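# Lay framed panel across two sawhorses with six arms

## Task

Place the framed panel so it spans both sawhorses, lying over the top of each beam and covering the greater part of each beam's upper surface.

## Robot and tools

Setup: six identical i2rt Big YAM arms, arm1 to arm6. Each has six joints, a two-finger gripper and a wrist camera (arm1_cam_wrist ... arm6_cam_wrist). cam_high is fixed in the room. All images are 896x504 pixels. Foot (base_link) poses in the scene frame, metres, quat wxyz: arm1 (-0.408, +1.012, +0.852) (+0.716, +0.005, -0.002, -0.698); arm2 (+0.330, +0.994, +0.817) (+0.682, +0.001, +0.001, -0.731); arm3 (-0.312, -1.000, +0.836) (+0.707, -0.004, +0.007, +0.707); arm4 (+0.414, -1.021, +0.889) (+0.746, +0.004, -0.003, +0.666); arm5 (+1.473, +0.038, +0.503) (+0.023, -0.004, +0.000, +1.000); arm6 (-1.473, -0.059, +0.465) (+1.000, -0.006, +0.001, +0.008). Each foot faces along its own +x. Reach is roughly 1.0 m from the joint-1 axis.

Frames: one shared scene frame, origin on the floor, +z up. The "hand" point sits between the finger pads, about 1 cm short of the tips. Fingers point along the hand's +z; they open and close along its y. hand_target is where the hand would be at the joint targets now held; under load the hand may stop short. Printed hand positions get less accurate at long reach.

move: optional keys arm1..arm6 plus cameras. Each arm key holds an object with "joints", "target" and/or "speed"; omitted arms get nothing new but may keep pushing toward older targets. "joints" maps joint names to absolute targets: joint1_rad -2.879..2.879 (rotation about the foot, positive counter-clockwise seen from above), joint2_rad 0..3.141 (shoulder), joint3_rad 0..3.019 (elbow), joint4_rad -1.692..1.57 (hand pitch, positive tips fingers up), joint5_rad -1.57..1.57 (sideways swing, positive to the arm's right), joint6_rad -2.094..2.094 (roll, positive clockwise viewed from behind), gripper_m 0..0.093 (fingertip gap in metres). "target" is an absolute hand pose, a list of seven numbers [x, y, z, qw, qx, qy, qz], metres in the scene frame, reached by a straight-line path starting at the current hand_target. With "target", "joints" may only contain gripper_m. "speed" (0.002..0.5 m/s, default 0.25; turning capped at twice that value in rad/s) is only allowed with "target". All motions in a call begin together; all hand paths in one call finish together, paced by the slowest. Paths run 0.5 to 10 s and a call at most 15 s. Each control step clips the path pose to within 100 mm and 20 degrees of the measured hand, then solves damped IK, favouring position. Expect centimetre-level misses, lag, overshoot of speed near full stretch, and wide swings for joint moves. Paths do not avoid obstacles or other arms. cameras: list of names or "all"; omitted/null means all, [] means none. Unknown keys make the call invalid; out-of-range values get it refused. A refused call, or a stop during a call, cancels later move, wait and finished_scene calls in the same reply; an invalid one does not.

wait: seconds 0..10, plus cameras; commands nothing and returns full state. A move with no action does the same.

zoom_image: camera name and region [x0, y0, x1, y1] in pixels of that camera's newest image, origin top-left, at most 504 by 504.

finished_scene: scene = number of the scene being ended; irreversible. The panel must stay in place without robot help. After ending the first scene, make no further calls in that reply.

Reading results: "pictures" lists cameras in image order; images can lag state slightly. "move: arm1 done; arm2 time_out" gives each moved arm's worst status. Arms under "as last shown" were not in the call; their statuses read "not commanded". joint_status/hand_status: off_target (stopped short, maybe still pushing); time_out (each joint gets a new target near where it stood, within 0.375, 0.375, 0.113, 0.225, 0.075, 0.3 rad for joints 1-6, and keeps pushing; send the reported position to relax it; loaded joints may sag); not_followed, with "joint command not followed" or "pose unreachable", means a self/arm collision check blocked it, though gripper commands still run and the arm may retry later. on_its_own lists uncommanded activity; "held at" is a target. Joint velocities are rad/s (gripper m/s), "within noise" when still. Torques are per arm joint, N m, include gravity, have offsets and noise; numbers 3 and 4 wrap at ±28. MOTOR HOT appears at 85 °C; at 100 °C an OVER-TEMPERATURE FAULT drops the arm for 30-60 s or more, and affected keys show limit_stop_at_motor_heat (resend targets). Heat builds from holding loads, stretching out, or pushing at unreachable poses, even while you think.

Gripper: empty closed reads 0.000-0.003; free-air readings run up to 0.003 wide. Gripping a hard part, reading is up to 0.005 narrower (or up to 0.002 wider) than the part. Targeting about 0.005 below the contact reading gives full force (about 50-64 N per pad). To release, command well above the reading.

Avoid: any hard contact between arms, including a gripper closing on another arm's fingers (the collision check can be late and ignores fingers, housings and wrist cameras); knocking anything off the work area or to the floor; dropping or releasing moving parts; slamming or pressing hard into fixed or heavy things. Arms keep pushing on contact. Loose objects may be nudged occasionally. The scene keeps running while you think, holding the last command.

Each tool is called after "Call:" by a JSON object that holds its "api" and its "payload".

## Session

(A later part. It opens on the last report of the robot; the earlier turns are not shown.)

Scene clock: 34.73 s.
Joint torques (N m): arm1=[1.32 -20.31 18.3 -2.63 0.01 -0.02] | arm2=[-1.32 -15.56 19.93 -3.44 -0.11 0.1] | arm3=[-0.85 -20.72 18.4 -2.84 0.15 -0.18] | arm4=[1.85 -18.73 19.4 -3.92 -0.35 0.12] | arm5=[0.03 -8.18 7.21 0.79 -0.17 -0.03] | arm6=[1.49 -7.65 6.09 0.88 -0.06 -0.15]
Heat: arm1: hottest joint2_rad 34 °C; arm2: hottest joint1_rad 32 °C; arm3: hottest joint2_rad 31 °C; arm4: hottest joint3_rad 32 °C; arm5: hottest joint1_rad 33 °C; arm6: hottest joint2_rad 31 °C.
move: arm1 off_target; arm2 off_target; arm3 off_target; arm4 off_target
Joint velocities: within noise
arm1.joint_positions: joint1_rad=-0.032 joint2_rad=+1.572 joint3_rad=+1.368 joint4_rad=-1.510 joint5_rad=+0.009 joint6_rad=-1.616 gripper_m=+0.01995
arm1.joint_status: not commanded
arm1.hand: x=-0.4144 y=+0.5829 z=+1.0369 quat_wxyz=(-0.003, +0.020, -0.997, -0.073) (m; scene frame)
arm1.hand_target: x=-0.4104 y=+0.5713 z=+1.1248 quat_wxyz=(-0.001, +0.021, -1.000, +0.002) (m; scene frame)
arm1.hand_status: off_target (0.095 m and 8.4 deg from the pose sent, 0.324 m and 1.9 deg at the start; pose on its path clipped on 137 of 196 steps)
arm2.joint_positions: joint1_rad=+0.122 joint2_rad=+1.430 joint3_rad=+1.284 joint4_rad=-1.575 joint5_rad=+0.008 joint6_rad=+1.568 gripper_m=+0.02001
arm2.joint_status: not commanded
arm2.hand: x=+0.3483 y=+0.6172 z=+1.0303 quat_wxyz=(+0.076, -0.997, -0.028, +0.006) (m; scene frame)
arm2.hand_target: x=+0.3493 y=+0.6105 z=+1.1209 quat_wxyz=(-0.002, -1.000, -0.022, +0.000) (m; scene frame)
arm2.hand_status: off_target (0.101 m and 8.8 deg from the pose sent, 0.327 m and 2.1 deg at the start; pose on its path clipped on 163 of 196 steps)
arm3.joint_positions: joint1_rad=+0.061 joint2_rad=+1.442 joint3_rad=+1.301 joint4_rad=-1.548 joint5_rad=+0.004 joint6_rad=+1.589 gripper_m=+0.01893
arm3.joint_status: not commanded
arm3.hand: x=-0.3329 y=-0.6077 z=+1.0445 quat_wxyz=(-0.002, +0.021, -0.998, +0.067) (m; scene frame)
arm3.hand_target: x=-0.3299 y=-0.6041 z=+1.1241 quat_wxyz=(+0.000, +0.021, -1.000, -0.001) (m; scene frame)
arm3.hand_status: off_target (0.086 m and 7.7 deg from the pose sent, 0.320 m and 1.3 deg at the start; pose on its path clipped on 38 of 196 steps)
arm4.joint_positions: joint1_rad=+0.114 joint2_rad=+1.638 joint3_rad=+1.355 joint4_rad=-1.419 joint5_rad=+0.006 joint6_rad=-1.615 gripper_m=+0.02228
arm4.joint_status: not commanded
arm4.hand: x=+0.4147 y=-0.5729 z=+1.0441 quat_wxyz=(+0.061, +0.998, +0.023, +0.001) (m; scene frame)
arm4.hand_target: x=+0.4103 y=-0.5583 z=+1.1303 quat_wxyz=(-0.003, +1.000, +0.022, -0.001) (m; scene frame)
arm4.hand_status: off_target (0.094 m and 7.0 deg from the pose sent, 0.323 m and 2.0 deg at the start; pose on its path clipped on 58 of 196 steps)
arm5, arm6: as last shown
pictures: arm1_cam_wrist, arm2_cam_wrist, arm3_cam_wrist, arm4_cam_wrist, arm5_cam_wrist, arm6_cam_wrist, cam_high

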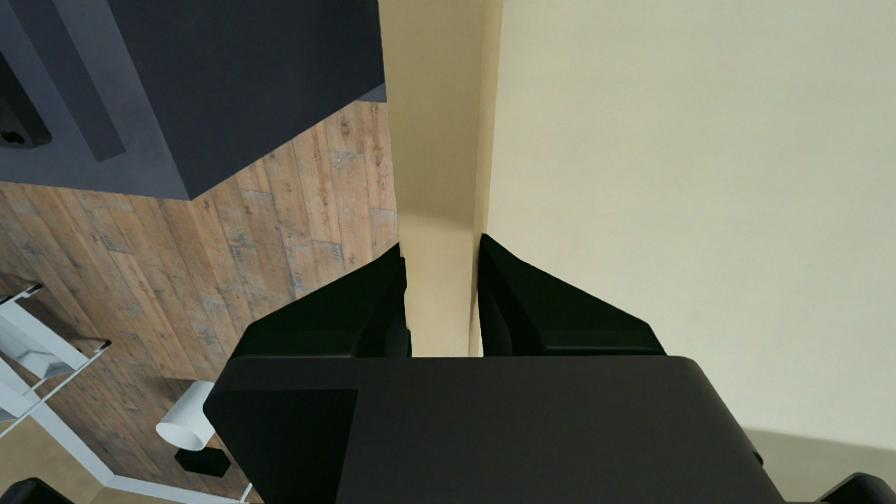

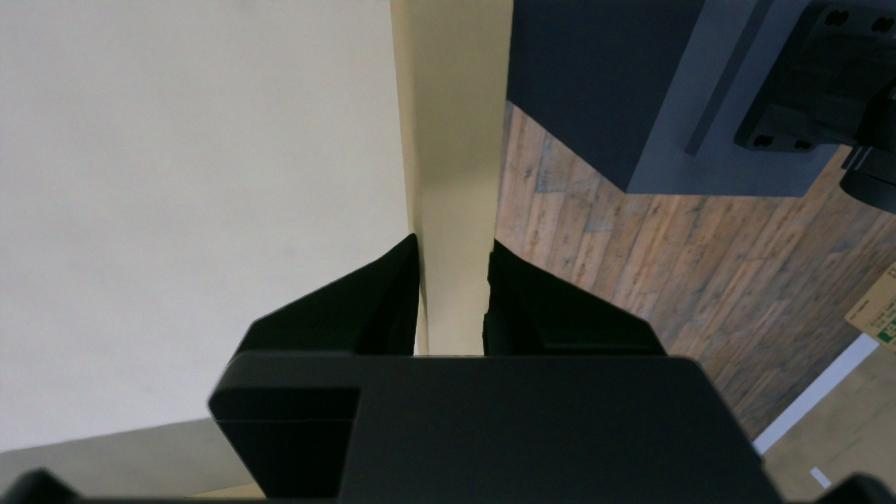

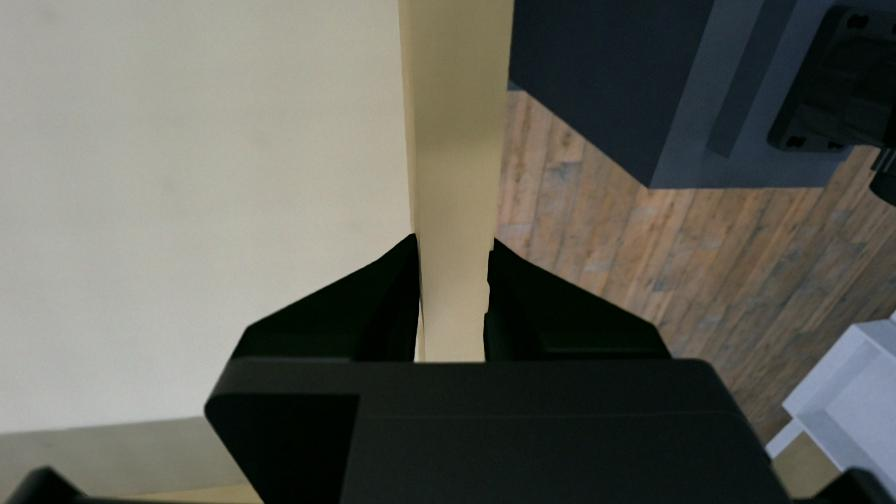

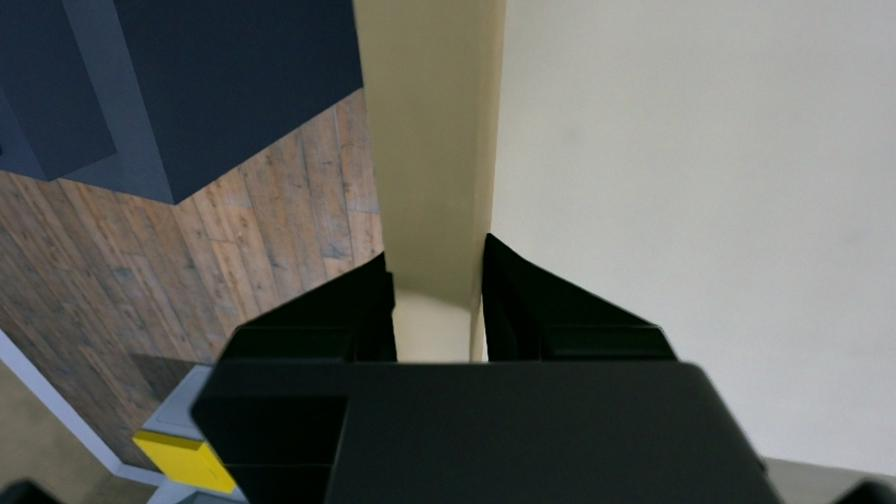

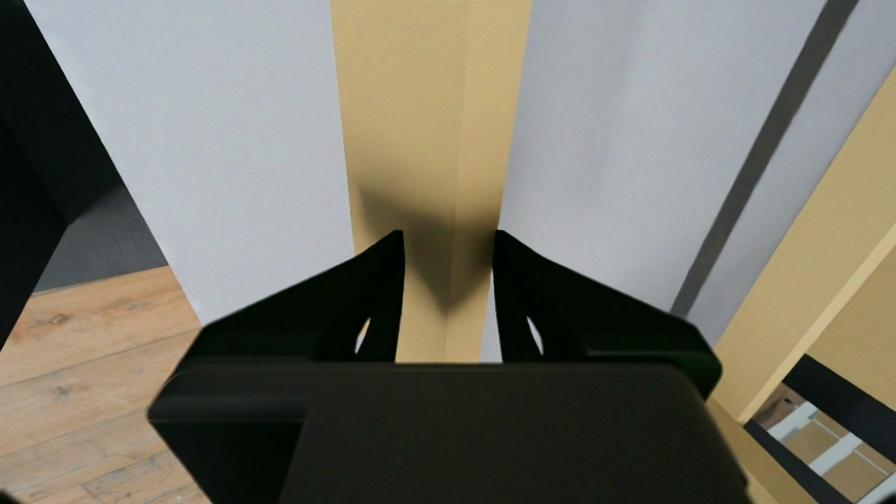

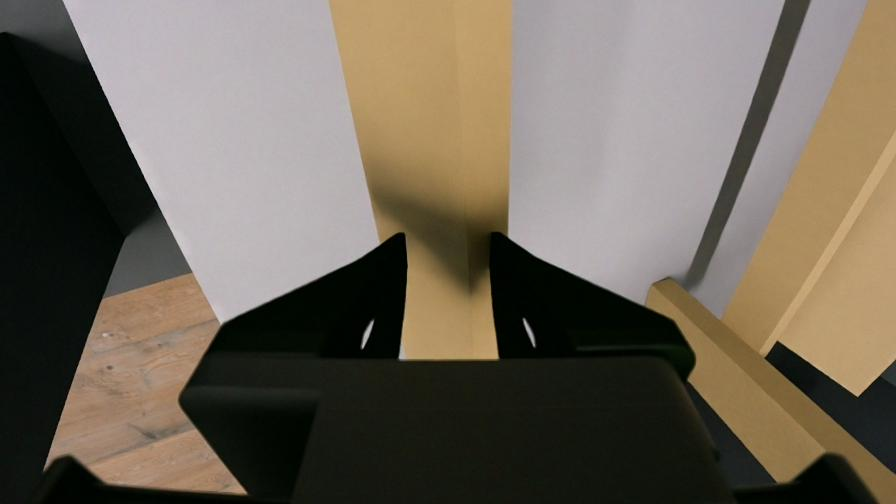

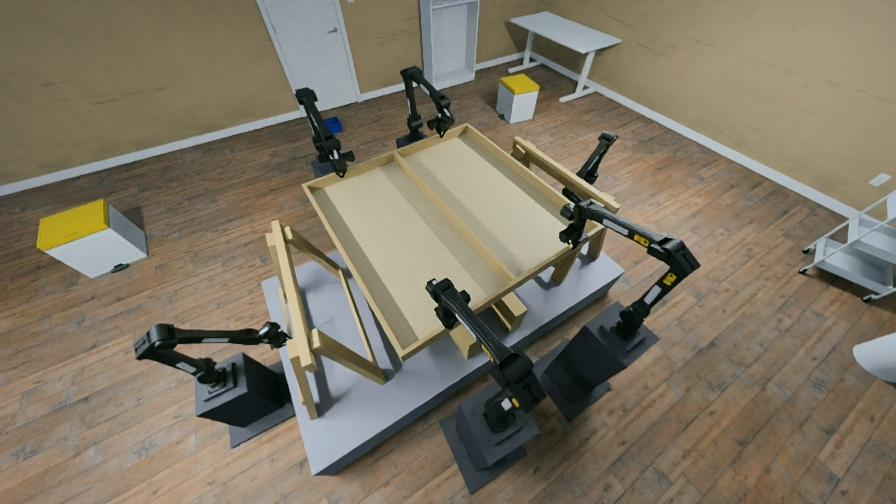

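Call:
{"api": "move", "payload": {"arm1": {"joints":{"joint2_rad":1.42,"joint3_rad":1.52,"joint4_rad":-1.60}}, "arm2": {"joints":{"joint2_rad":1.28,"joint3_rad":1.435,"joint4_rad":-1.66}}, "arm3": {"joints":{"joint2_rad":1.29,"joint3_rad":1.45,"joint4_rad":-1.64}}, "arm4": {"joints":{"joint2_rad":1.485,"joint3_rad":1.505,"joint4_rad":-1.51}}, "cameras": ["arm1_cam_wrist","arm4_cam_wrist","cam_high"]}}

Scene clock: 39.00 s.
Joint torques (N m): arm1=[1.26 -21.36 16.8 -2.66 0.01 -0.02] | arm2=[-1.26 -16.91 16.8 -2.89 -0.1 0.09] | arm3=[-0.85 -21.19 17.7 -2.39 0.16 -0.18] | arm4=[1.85 -19.49 17.69 -3.33 -0.28 0.13] | arm5=[0.03 -8.06 7.21 0.8 -0.17 -0.04] | arm6=[1.38 -7.65 6.09 0.88 -0.06 -0.15]
Heat: arm1: hottest joint3_rad 35 °C; arm2: hottest joint3_rad 35 °C; arm3: hottest joint2_rad 32 °C; arm4: hottest joint3_rad 34 °C; arm5: hottest joint1_rad 33 °C; arm6: hottest joint2_rad 31 °C.
move: arm1 time_out; arm2 time_out; arm3 time_out; arm4 time_out
Joint velocities: within noise
arm1.joint_positions: joint1_rad=-0.031 joint2_rad=+1.528 joint3_rad=+1.389 joint4_rad=-1.522 joint5_rad=+0.009 joint6_rad=-1.616 gripper_m=+0.01921
arm1.joint_status: joint3_rad time_out (moved +0.022 of +0.152); joint4_rad time_out (moved -0.012 of -0.090); the others done
arm1.on_its_own: joint3_rad reads +1.389 and still pushes toward +1.502 since a time_out; joint4_rad reads -1.522 and still pushes toward -1.600 since a time_out
arm1.hand: x=-0.4143 y=+0.5821 z=+1.0624 quat_wxyz=(-0.002, +0.020, -0.999, -0.047) (m; scene frame)
arm1.hand_target: x=-0.4107 y=+0.5855 z=+1.1493 quat_wxyz=(+0.000, +0.021, -0.999, +0.024) (m; scene frame)
arm1.hand_status: not commanded
arm2.joint_positions: joint1_rad=+0.122 joint2_rad=+1.392 joint3_rad=+1.306 joint4_rad=-1.581 joint5_rad=+0.007 joint6_rad=+1.568 gripper_m=+0.01963
arm2.joint_status: joint3_rad time_out (moved +0.022 of +0.151); joint4_rad time_out (moved -0.005 of -0.085); the others done
arm2.on_its_own: joint3_rad reads +1.306 and still pushes toward +1.418 since a time_out; joint4_rad reads -1.581 and still pushes toward -1.660 since a time_out
arm2.hand: x=+0.3484 y=+0.6159 z=+1.0517 quat_wxyz=(+0.049, -0.998, -0.028, +0.005) (m; scene frame)
arm2.hand_target: x=+0.3486 y=+0.6251 z=+1.1339 quat_wxyz=(-0.023, -0.999, -0.022, -0.001) (m; scene frame)
arm2.hand_status: not commanded
arm3.joint_positions: joint1_rad=+0.061 joint2_rad=+1.394 joint3_rad=+1.330 joint4_rad=-1.572 joint5_rad=+0.004 joint6_rad=+1.589 gripper_m=+0.01863
arm3.joint_status: joint3_rad time_out (moved +0.030 of +0.149); joint4_rad time_out (moved -0.024 of -0.092); the others done
arm3.on_its_own: joint3_rad reads +1.330 and still pushes toward +1.443 since a time_out; joint4_rad reads -1.572 and still pushes toward -1.640 since a time_out
arm3.hand: x=-0.3327 y=-0.6093 z=+1.0735 quat_wxyz=(+0.000, +0.021, -0.999, +0.040) (m; scene frame)
arm3.hand_target: x=-0.3291 y=-0.6147 z=+1.1542 quat_wxyz=(+0.001, +0.021, -0.999, -0.034) (m; scene frame)
arm3.hand_status: not commanded
arm4.joint_positions: joint1_rad=+0.114 joint2_rad=+1.585 joint3_rad=+1.364 joint4_rad=-1.432 joint5_rad=+0.004 joint6_rad=-1.615 gripper_m=+0.02101
arm4.joint_status: joint3_rad time_out (moved +0.009 of +0.150); joint4_rad time_out (moved -0.013 of -0.091); the others done
arm4.on_its_own: joint3_rad reads +1.364 and still pushes toward +1.477 since a time_out; joint4_rad reads -1.432 and still pushes toward -1.510 since a time_out
arm4.hand: x=+0.4144 y=-0.5753 z=+1.0704 quat_wxyz=(+0.036, +0.999, +0.023, +0.001) (m; scene frame)
arm4.hand_target: x=+0.4105 y=-0.5716 z=+1.1556 quat_wxyz=(-0.031, +0.999, +0.022, +0.000) (m; scene frame)
arm4.hand_status: not commanded
arm5, arm6: as last shown
pictures: arm1_cam_wrist, arm4_cam_wrist, cam_high

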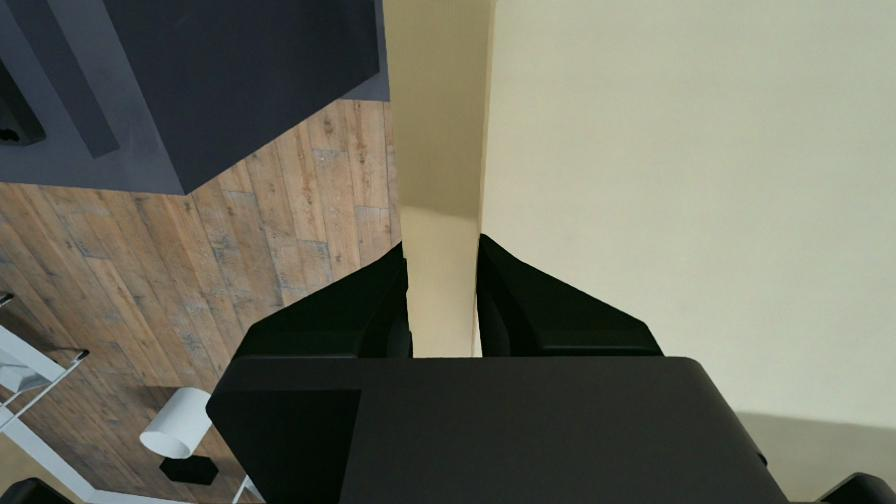

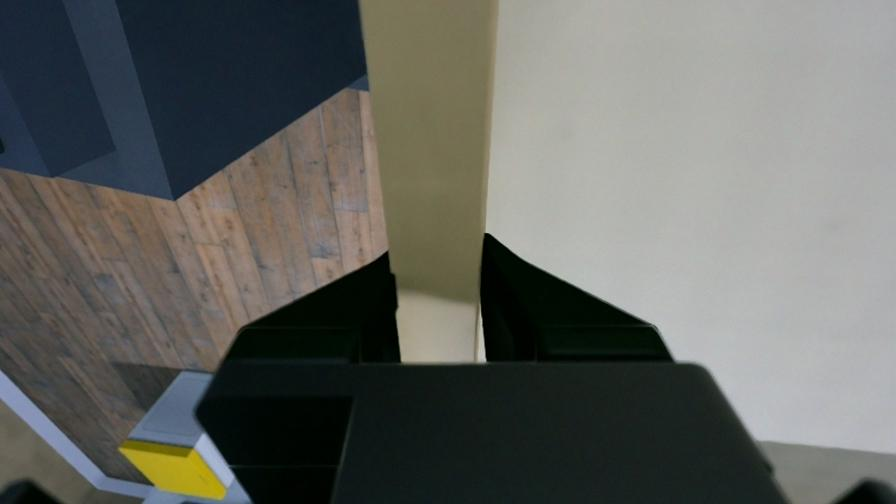

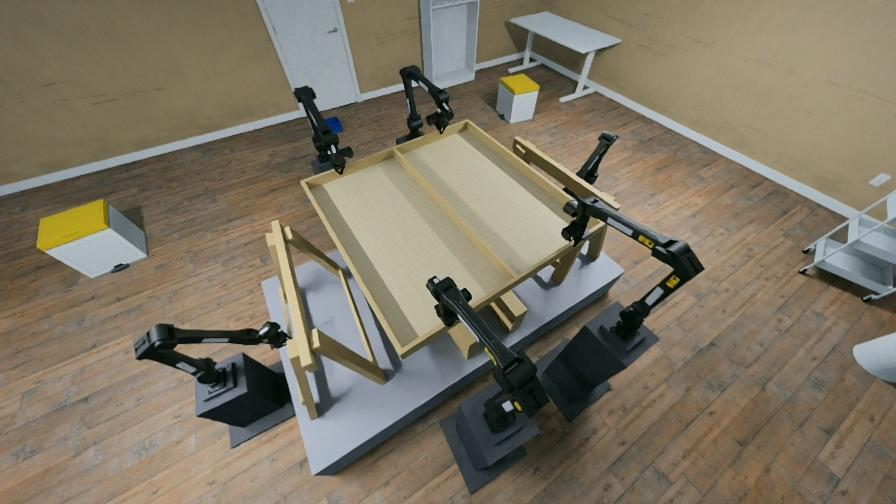

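Call:
{"api": "move", "payload": {"arm1": {"joints":{"joint2_rad":1.305,"joint3_rad":1.59,"joint4_rad":-1.69}}, "arm2": {"joints":{"joint2_rad":1.165,"joint3_rad":1.515,"joint4_rad":-1.69}}, "arm3": {"joints":{"joint2_rad":1.18,"joint3_rad":1.52,"joint4_rad":-1.69}}, "arm4": {"joints":{"joint2_rad":1.37,"joint3_rad":1.56,"joint4_rad":-1.62}}, "cameras": ["arm5_cam_wrist","arm1_cam_wrist","arm4_cam_wrist","cam_high"]}}

Call:
{"api": "zoom_image", "payload": {"camera": "cam_high", "region": [230, 110, 660, 480]}}

Scene clock: 41.63 s.
Joint torques (N m): arm1=[0.97 -22.42 16.84 -3.47 0.11 -0.04] | arm2=[-1.32 -16.73 16.8 -2.07 0.14 0.08] | arm3=[-0.85 -21.54 16.96 -1.92 0.31 -0.2] | arm4=[1.85 -20.42 18 -4.08 -0.2 0.14] | arm5=[0.09 -8.12 7.21 0.8 -0.17 -0.04] | arm6=[1.32 -7.65 6.09 0.9 -0.06 -0.15]
Heat: arm1: hottest joint3_rad 37 °C; arm2: hottest joint3_rad 35 °C; arm3: hottest joint2_rad 32 °C; arm4: hottest joint3_rad 35 °C; arm5: hottest joint1_rad 32 °C; arm6: hottest joint2_rad 31 °C.
move: arm1 time_out; arm2 time_out; arm3 time_out; arm4 time_out
Joint velocities: within noise
arm1.joint_positions: joint1_rad=-0.027 joint2_rad=+1.439 joint3_rad=+1.481 joint4_rad=-1.585 joint5_rad=+0.006 joint6_rad=-1.613 gripper_m=+0.01743
arm1.joint_status: joint3_rad time_out (moved +0.092 of +0.201); joint4_rad time_out (moved -0.063 of -0.168); the others done
arm1.on_its_own: joint3_rad reads +1.481 and still pushes toward +1.590 since a time_out; joint4_rad reads -1.585 and still pushes toward -1.690 since a time_out
arm1.hand: x=-0.4131 y=+0.5833 z=+1.1338 quat_wxyz=(-0.002, +0.020, -1.000, +0.012) (m; scene frame)
arm1.hand_target: x=-0.4115 y=+0.6155 z=+1.2275 quat_wxyz=(+0.001, +0.021, -0.996, +0.081) (m; scene frame)
arm1.hand_status: not commanded
arm2.joint_positions: joint1_rad=+0.122 joint2_rad=+1.290 joint3_rad=+1.406 joint4_rad=-1.610 joint5_rad=+0.001 joint6_rad=+1.568 gripper_m=+0.01808
arm2.joint_status: joint3_rad time_out (moved +0.100 of +0.209); joint4_rad time_out (moved -0.029 of -0.109); the others done
joint sent to its limit — arm2.joint4_rad, lower limit.
arm2.on_its_own: joint3_rad reads +1.406 and still pushes toward +1.515 since a time_out; joint4_rad reads -1.610 and still pushes toward -1.676 since a time_out
arm2.hand: x=+0.3496 y=+0.6133 z=+1.1259 quat_wxyz=(-0.037, -0.999, -0.028, +0.000) (m; scene frame)
arm2.hand_target: x=+0.3479 y=+0.6399 z=+1.2116 quat_wxyz=(-0.121, -0.992, -0.022, -0.004) (m; scene frame)
arm2.hand_status: not commanded
arm3.joint_positions: joint1_rad=+0.061 joint2_rad=+1.303 joint3_rad=+1.419 joint4_rad=-1.614 joint5_rad=+0.001 joint6_rad=+1.591 gripper_m=+0.01804
arm3.joint_status: joint3_rad time_out (moved +0.089 of +0.190); joint4_rad time_out (moved -0.042 of -0.118); the others done
joint sent to its limit — arm3.joint4_rad, lower limit.
arm3.on_its_own: joint3_rad reads +1.419 and still pushes toward +1.520 since a time_out; joint4_rad reads -1.614 and still pushes toward -1.677 since a time_out
arm3.hand: x=-0.3328 y=-0.6110 z=+1.1403 quat_wxyz=(+0.004, +0.020, -0.999, -0.028) (m; scene frame)
arm3.hand_target: x=-0.3275 y=-0.6363 z=+1.2229 quat_wxyz=(+0.003, +0.020, -0.994, -0.109) (m; scene frame)
arm3.hand_status: not commanded
arm4.joint_positions: joint1_rad=+0.114 joint2_rad=+1.492 joint3_rad=+1.442 joint4_rad=-1.518 joint5_rad=+0.003 joint6_rad=-1.615 gripper_m=+0.01888
arm4.joint_status: joint3_rad time_out (moved +0.077 of +0.196); joint4_rad time_out (moved -0.086 of -0.188); the others done
arm4.on_its_own: joint3_rad reads +1.442 and still pushes toward +1.554 since a time_out; joint4_rad reads -1.518 and still pushes toward -1.620 since a time_out
arm4.hand: x=+0.4142 y=-0.5816 z=+1.1390 quat_wxyz=(-0.006, +1.000, +0.023, +0.001) (m; scene frame)
arm4.hand_target: x=+0.4109 y=-0.6025 z=+1.2319 quat_wxyz=(-0.072, +0.997, +0.022, +0.001) (m; scene frame)
arm4.hand_status: not commanded
arm5, arm6: as last shown
pictures: arm1_cam_wrist, arm4_cam_wrist, arm5_cam_wrist, cam_high

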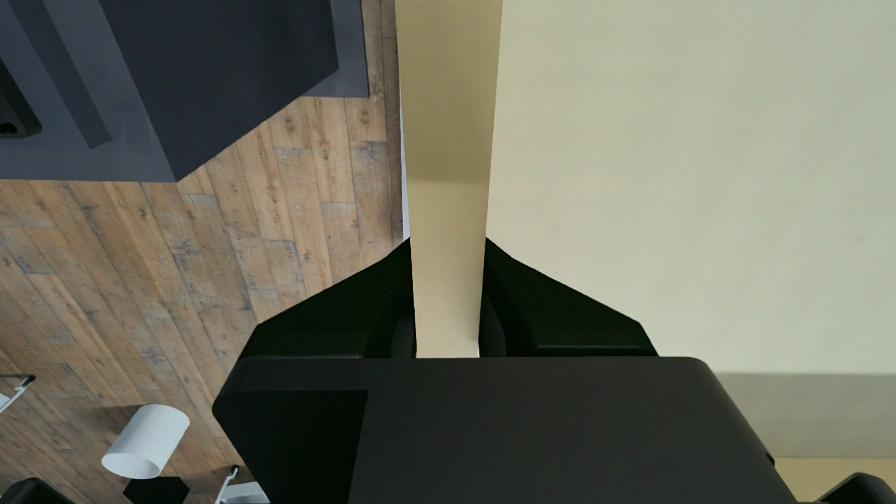

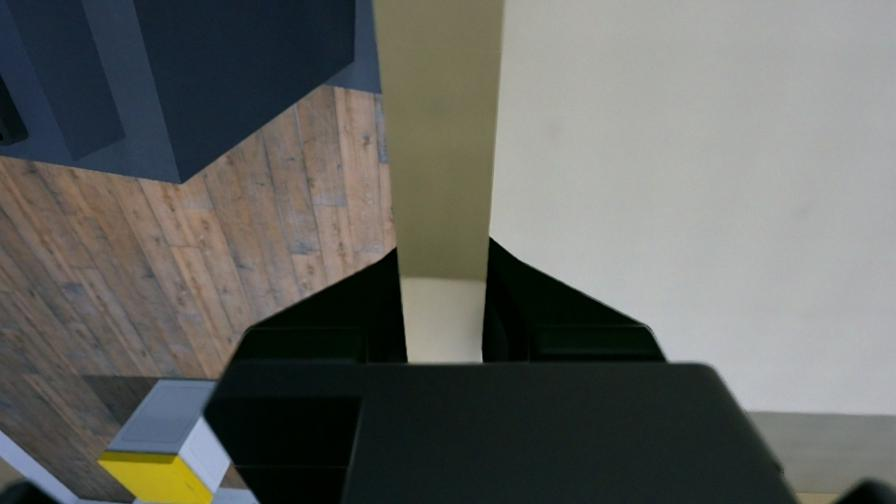

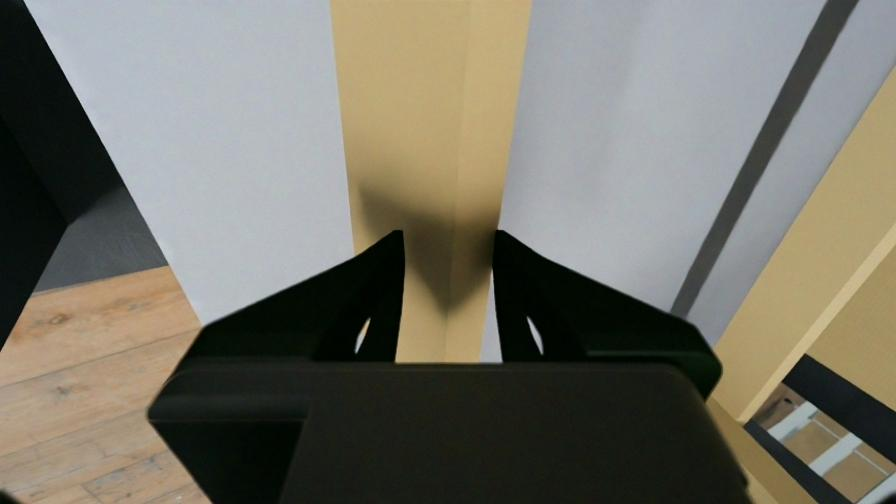

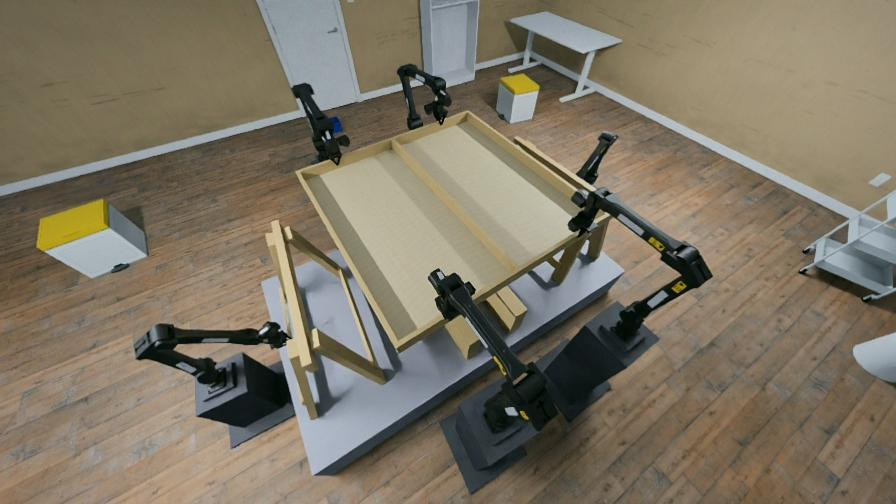

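Scaled by 1.172.

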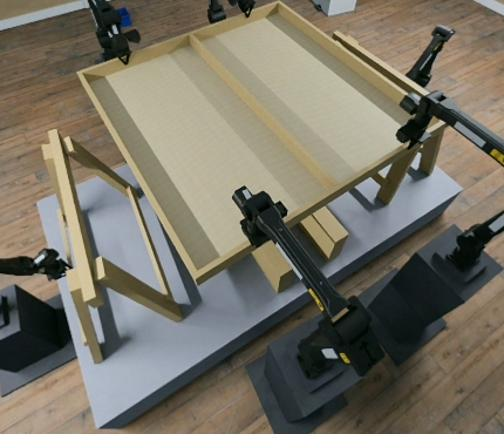

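Call:
{"api": "move", "payload": {"arm5": {"target":[0.97,0,0.463,0.153,-0.690,-0.690,0.153],"speed":0.08}, "arm6": {"target":[-0.97,0,0.463,-0.153,0.690,-0.690,0.153],"speed":0.08}, "cameras": ["arm5_cam_wrist","arm6_cam_wrist","cam_high"]}}

Scene clock: 45.33 s.
Joint torques (N m): arm1=[1.03 -22.42 16.84 -3.47 0.11 -0.04] | arm2=[-1.32 -16.67 16.8 -2.07 0.13 0.08] | arm3=[-0.85 -21.6 16.98 -1.92 0.31 -0.2] | arm4=[1.79 -20.54 18.03 -4.12 -0.2 0.14] | arm5=[-0.32 -6.36 17.09 4.07 0.11 -0.11] | arm6=[0.91 -7.12 13.09 3.63 0.16 0.04]
Heat: arm1: hottest joint3_rad 38 °C; arm2: hottest joint3_rad 35 °C; arm3: hottest joint2_rad 32 °C; arm4: hottest joint3_rad 37 °C; arm5: hottest joint3_rad 33 °C; arm6: hottest joint2_rad 31 °C.
move: arm5 off_target; arm6 off_target
Joint velocities: within noise
arm1, arm2, arm3, arm4: as last shown
arm1.on_its_own: joint3_rad reads +1.481 and still pushes toward +1.590 since a time_out; joint4_rad reads -1.585 and still pushes toward -1.690 since a time_out
arm2.on_its_own: joint3_rad reads +1.406 and still pushes toward +1.515 since a time_out; joint4_rad reads -1.610 and still pushes toward -1.676 since a time_out
arm3.on_its_own: joint3_rad reads +1.419 and still pushes toward +1.520 since a time_out; joint4_rad reads -1.614 and still pushes toward -1.677 since a time_out
arm4.on_its_own: joint3_rad reads +1.442 and still pushes toward +1.554 since a time_out; joint4_rad reads -1.518 and still pushes toward -1.620 since a time_out
arm5.joint_positions: joint1_rad=+0.148 joint2_rad=+1.656 joint3_rad=+0.728 joint4_rad=-0.327 joint5_rad=+0.036 joint6_rad=-1.470 gripper_m=+0.03013
arm5.joint_status: not commanded
arm5.hand: x=+1.0472 y=+0.0013 z=+0.4599 quat_wxyz=(-0.110, +0.701, +0.697, -0.108) (m; scene frame)
arm5.hand_target: x=+0.9798 y=+0.0011 z=+0.4717 quat_wxyz=(-0.154, +0.691, +0.690, -0.152) (m; scene frame)
arm5.hand_status: off_target (0.077 m and 7.3 deg from the pose sent, 0.119 m and 1.7 deg at the start; pose on its path clipped on 11 of 77 steps)
arm6.joint_positions: joint1_rad=+0.129 joint2_rad=+1.610 joint3_rad=+0.791 joint4_rad=-0.411 joint5_rad=+0.044 joint6_rad=-1.454 gripper_m=+0.03011
arm6.joint_status: not commanded
arm6.hand: x=-1.0288 y=-0.0021 z=+0.4568 quat_wxyz=(-0.117, +0.705, -0.688, +0.123) (m; scene frame)
arm6.hand_target: x=-0.9762 y=-0.0010 z=+0.4675 quat_wxyz=(-0.153, +0.690, -0.690, +0.153) (m; scene frame)
arm6.hand_status: off_target (0.059 m and 5.7 deg from the pose sent, 0.122 m and 1.0 deg at the start)
pictures: arm5_cam_wrist, arm6_cam_wrist, cam_high

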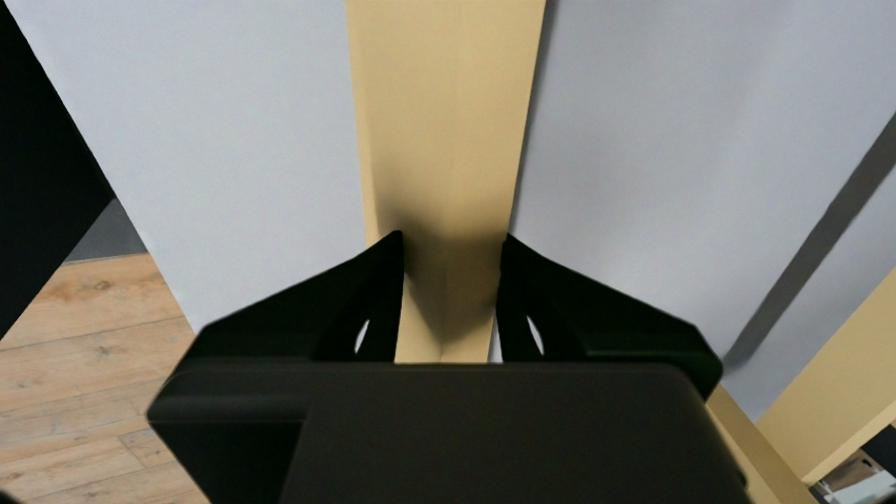

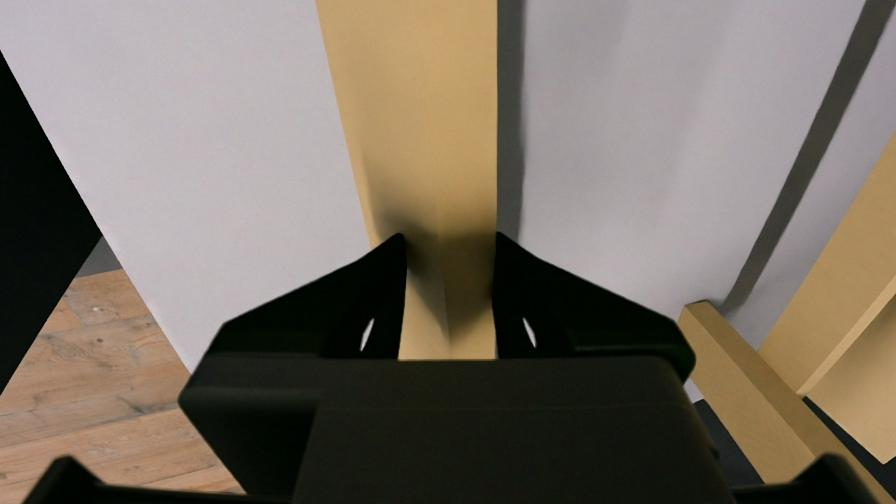

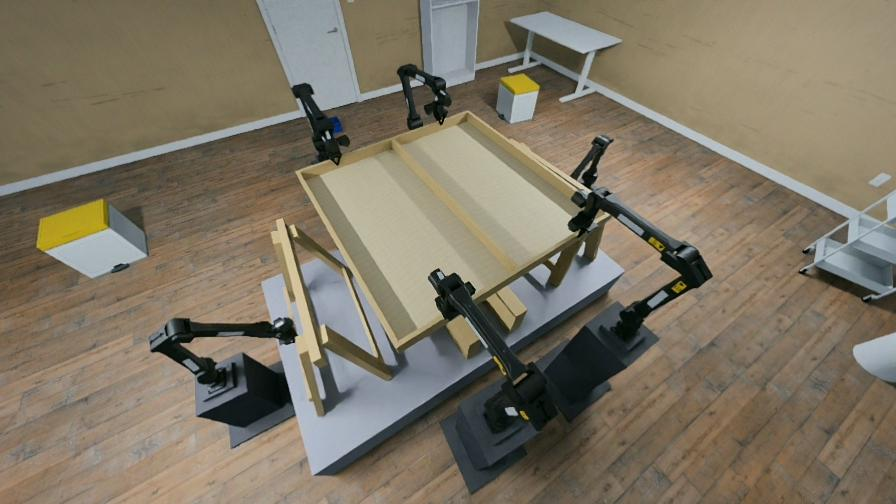

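Call:
{"api": "move", "payload": {"arm5": {"target":[0.82,0,0.463,0.153,-0.690,-0.690,0.153],"speed":0.08}, "arm6": {"target":[-0.82,0,0.463,-0.153,0.690,-0.690,0.153],"speed":0.08}, "cameras": ["arm5_cam_wrist","arm6_cam_wrist","cam_high"]}}

Scene clock: 48.30 s.
Joint torques (N m): arm1=[0.97 -22.42 16.84 -3.45 0.11 -0.04] | arm2=[-1.38 -16.67 16.8 -2.06 0.13 0.08] | arm3=[-0.85 -21.6 16.98 -1.92 0.31 -0.21] | arm4=[1.85 -20.42 18.04 -4.15 -0.2 0.14] | arm5=[-0.79 -5.54 19.64 4.74 0.13 -0.12] | arm6=[1.08 -13.63 14.69 3.11 -0.17 0.18]
Heat: arm1: hottest joint3_rad 40 °C; arm2: hottest joint3_rad 36 °C; arm3: hottest joint2_rad 33 °C; arm4: hottest joint3_rad 39 °C; arm5: hottest joint3_rad 34 °C; arm6: hottest joint2_rad 31 °C.
move: arm5 off_target; arm6 off_target
Joint velocities: within noise
arm1, arm2, arm3, arm4: as last shown
arm1.on_its_own: joint3_rad reads +1.481 and still pushes toward +1.590 since a time_out; joint4_rad reads -1.585 and still pushes toward -1.690 since a time_out
arm2.on_its_own: joint3_rad reads +1.406 and still pushes toward +1.515 since a time_out; joint4_rad reads -1.610 and still pushes toward -1.676 since a time_out
arm3.on_its_own: joint3_rad reads +1.419 and still pushes toward +1.520 since a time_out; joint4_rad reads -1.614 and still pushes toward -1.677 since a time_out
arm4.on_its_own: joint3_rad reads +1.442 and still pushes toward +1.554 since a time_out; joint4_rad reads -1.518 and still pushes toward -1.620 since a time_out
arm5.joint_positions: joint1_rad=+0.146 joint2_rad=+1.672 joint3_rad=+0.757 joint4_rad=-0.375 joint5_rad=+0.034 joint6_rad=-1.475 gripper_m=+0.03014
arm5.joint_status: not commanded
arm5.hand: x=+1.0459 y=+0.0013 z=+0.4586 quat_wxyz=(-0.099, +0.701, +0.700, -0.094) (m; scene frame)
arm5.hand_target: x=+0.9612 y=+0.0024 z=+0.4744 quat_wxyz=(-0.154, +0.691, +0.690, -0.152) (m; scene frame)
arm5.hand_status: off_target (0.226 m and 9.3 deg from the pose sent, 0.227 m and 7.3 deg at the start; pose on its path clipped on 71 of 83 steps)
arm6.joint_positions: joint1_rad=+0.091 joint2_rad=+1.918 joint3_rad=+1.257 joint4_rad=-0.563 joint5_rad=+0.036 joint6_rad=-1.500 gripper_m=+0.03017
arm6.joint_status: not commanded
arm6.hand: x=-0.8760 y=-0.0013 z=+0.4583 quat_wxyz=(-0.116, +0.708, -0.685, +0.127) (m; scene frame)
arm6.hand_target: x=-0.8261 y=-0.0008 z=+0.4663 quat_wxyz=(-0.153, +0.691, -0.690, +0.153) (m; scene frame)
arm6.hand_status: off_target (0.056 m and 5.6 deg from the pose sent, 0.209 m and 5.6 deg at the start; pose on its path clipped on 7 of 83 steps)
pictures: arm5_cam_wrist, arm6_cam_wrist, cam_high

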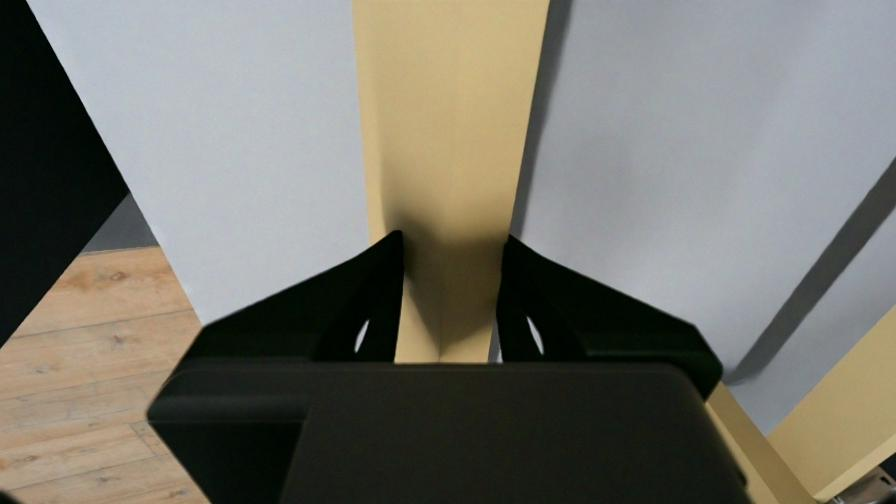

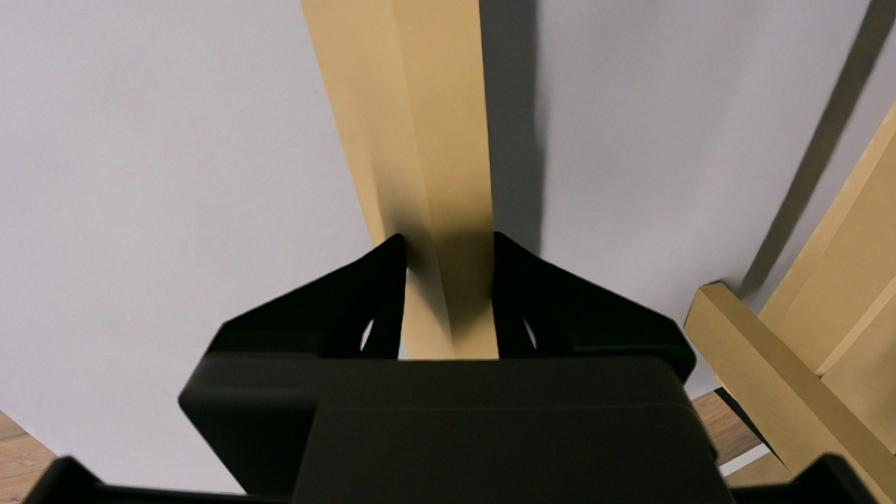

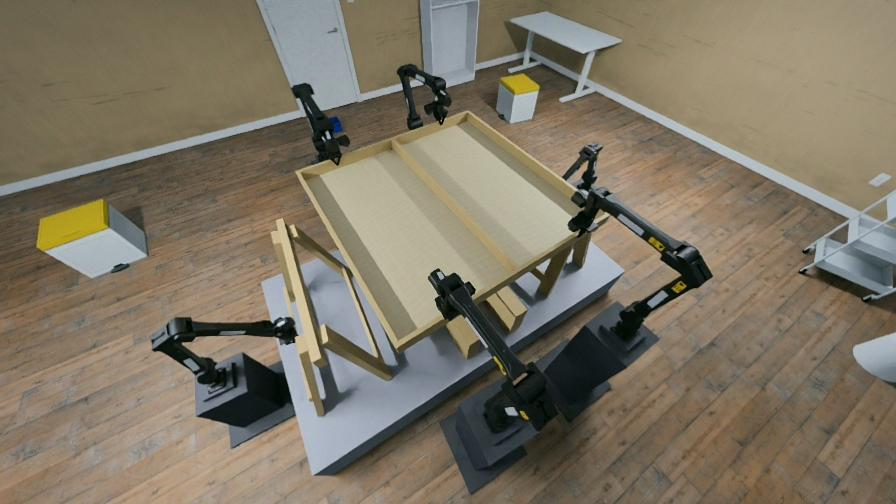

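Call:
{"api": "move", "payload": {"arm5": {"joints":{"joint2_rad":1.76,"joint3_rad":0.98,"joint4_rad":-0.45}}, "cameras": ["arm5_cam_wrist","arm6_cam_wrist","cam_high"]}}

Call:
{"api": "zoom_image", "payload": {"camera": "cam_high", "region": [230, 110, 660, 480]}}

Scene clock: 50.67 s.
Joint torques (N m): arm1=[0.97 -22.42 16.83 -3.47 0.11 -0.04] | arm2=[-1.32 -16.79 16.8 -2.04 0.13 0.08] | arm3=[-0.91 -21.6 16.98 -1.92 0.31 -0.2] | arm4=[1.73 -20.6 17.99 -4.1 -0.2 0.13] | arm5=[-0.79 -9.82 17.62 3.56 0.15 -0.1] | arm6=[1.08 -13.63 14.69 3.1 -0.17 0.18]
Heat: arm1: hottest joint3_rad 40 °C; arm2: hottest joint3_rad 36 °C; arm3: hottest joint2_rad 33 °C; arm4: hottest joint3_rad 40 °C; arm5: hottest joint3_rad 35 °C; arm6: hottest joint2_rad 31 °C.
move: arm5 time_out
Joint velocities: within noise
arm1, arm2, arm3, arm4, arm6: as last shown
arm1.on_its_own: joint3_rad reads +1.481 and still pushes toward +1.590 since a time_out; joint4_rad reads -1.585 and still pushes toward -1.690 since a time_out
arm2.on_its_own: joint3_rad reads +1.406 and still pushes toward +1.515 since a time_out; joint4_rad reads -1.610 and still pushes toward -1.676 since a time_out
arm3.on_its_own: joint3_rad reads +1.419 and still pushes toward +1.520 since a time_out; joint4_rad reads -1.614 and still pushes toward -1.677 since a time_out
arm4.on_its_own: joint3_rad reads +1.442 and still pushes toward +1.554 since a time_out; joint4_rad reads -1.518 and still pushes toward -1.620 since a time_out
arm5.joint_positions: joint1_rad=+0.146 joint2_rad=+1.715 joint3_rad=+0.843 joint4_rad=-0.532 joint5_rad=+0.033 joint6_rad=-1.479 gripper_m=+0.03015
arm5.joint_status: joint3_rad time_out (moved +0.086 of +0.223); joint4_rad time_out (moved -0.157 of -0.075); the others done
arm5.on_its_own: joint3_rad reads +0.843 and still pushes toward +0.956 since a time_out; joint4_rad reads -0.532 and still pushes toward -0.450 since a time_out
arm5.hand: x=+1.0447 y=+0.0011 z=+0.4579 quat_wxyz=(-0.063, +0.703, +0.706, -0.051) (m; scene frame)
arm5.hand_target: x=+0.9726 y=+0.0033 z=+0.4775 quat_wxyz=(-0.114, +0.698, +0.699, -0.104) (m; scene frame)
arm5.hand_status: not commanded
pictures: arm5_cam_wrist, arm6_cam_wrist, cam_high

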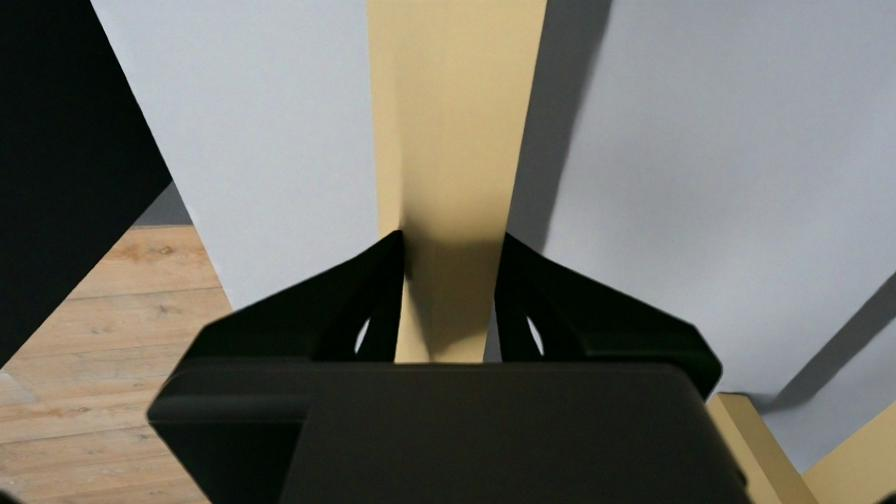

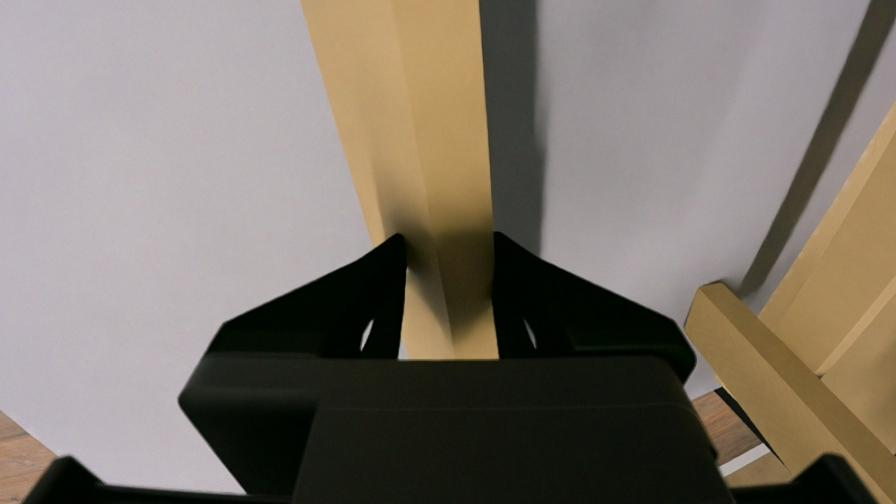

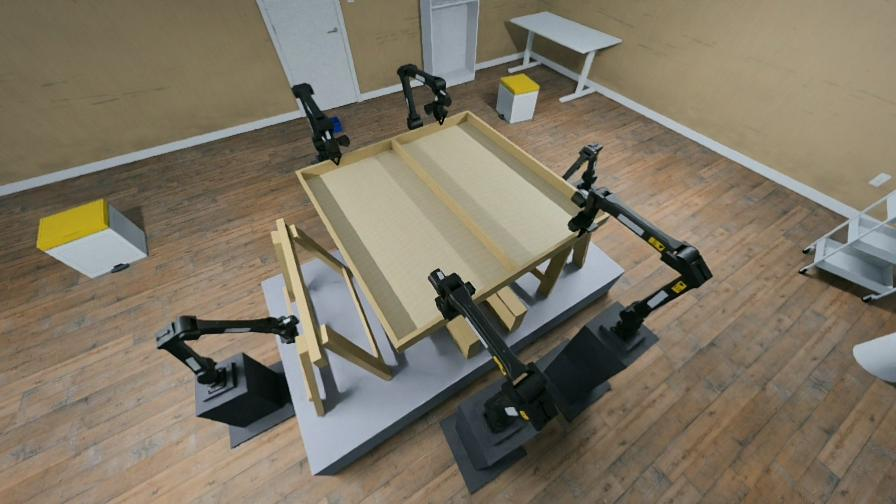

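Scaled by 1.172.

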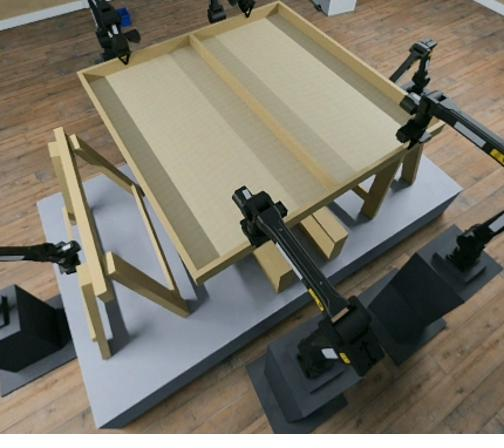

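Call:
{"api": "move", "payload": {"arm5": {"joints":{"joint2_rad":1.85,"joint3_rad":1.12,"joint4_rad":-0.38}}, "cameras": ["arm5_cam_wrist"]}}

Scene clock: 53.27 s.
Joint torques (N m): arm1=[0.97 -22.36 16.84 -3.45 0.11 -0.04] | arm2=[-1.32 -16.73 16.8 -2.06 0.13 0.08] | arm3=[-0.91 -21.6 16.96 -1.92 0.31 -0.2] | arm4=[1.79 -20.48 18.03 -4.11 -0.19 0.14] | arm5=[0.15 -15.38 17.94 5.24 -0.11 -0.06] | arm6=[1.14 -13.63 14.68 3.08 -0.17 0.18]
Heat: arm1: hottest joint3_rad 41 °C; arm2: hottest joint3_rad 36 °C; arm3: hottest joint2_rad 33 °C; arm4: hottest joint3_rad 41 °C; arm5: hottest joint3_rad 35 °C; arm6: hottest joint2_rad 31 °C.
move: arm5 time_out
Joint velocities: within noise
arm1, arm2, arm3, arm4, arm6: as last shown
arm1.on_its_own: joint3_rad reads +1.481 and still pushes toward +1.590 since a time_out; joint4_rad reads -1.585 and still pushes toward -1.690 since a time_out
arm2.on_its_own: joint3_rad reads +1.406 and still pushes toward +1.515 since a time_out; joint4_rad reads -1.610 and still pushes toward -1.676 since a time_out
arm3.on_its_own: joint3_rad reads +1.419 and still pushes toward +1.520 since a time_out; joint4_rad reads -1.614 and still pushes toward -1.677 since a time_out
arm4.on_its_own: joint3_rad reads +1.442 and still pushes toward +1.554 since a time_out; joint4_rad reads -1.518 and still pushes toward -1.620 since a time_out
arm5.joint_positions: joint1_rad=+0.135 joint2_rad=+1.841 joint3_rad=+1.001 joint4_rad=-0.508 joint5_rad=+0.039 joint6_rad=-1.482 gripper_m=+0.03052
arm5.joint_status: joint3_rad time_out (moved +0.158 of +0.277); joint4_rad time_out (moved +0.024 of +0.152); the others done
arm5.on_its_own: joint3_rad reads +1.001 and still pushes toward +1.113 since a time_out; joint4_rad reads -0.508 and still pushes toward -0.380 since a time_out
arm5.hand: x=+0.9769 y=+0.0011 z=+0.4498 quat_wxyz=(-0.083, +0.705, +0.701, -0.070) (m; scene frame)
arm5.hand_target: x=+0.8915 y=-0.0035 z=+0.4943 quat_wxyz=(-0.157, +0.690, +0.689, -0.156) (m; scene frame)
arm5.hand_status: not commanded
pictures: arm5_cam_wrist

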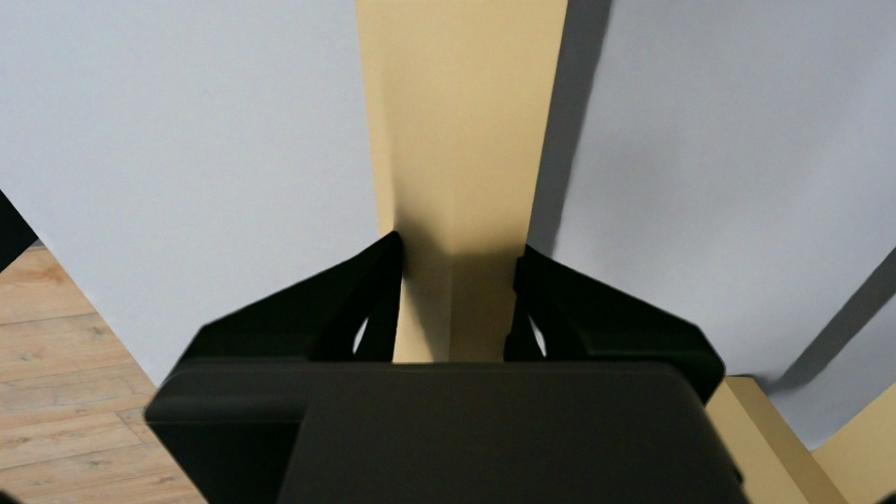

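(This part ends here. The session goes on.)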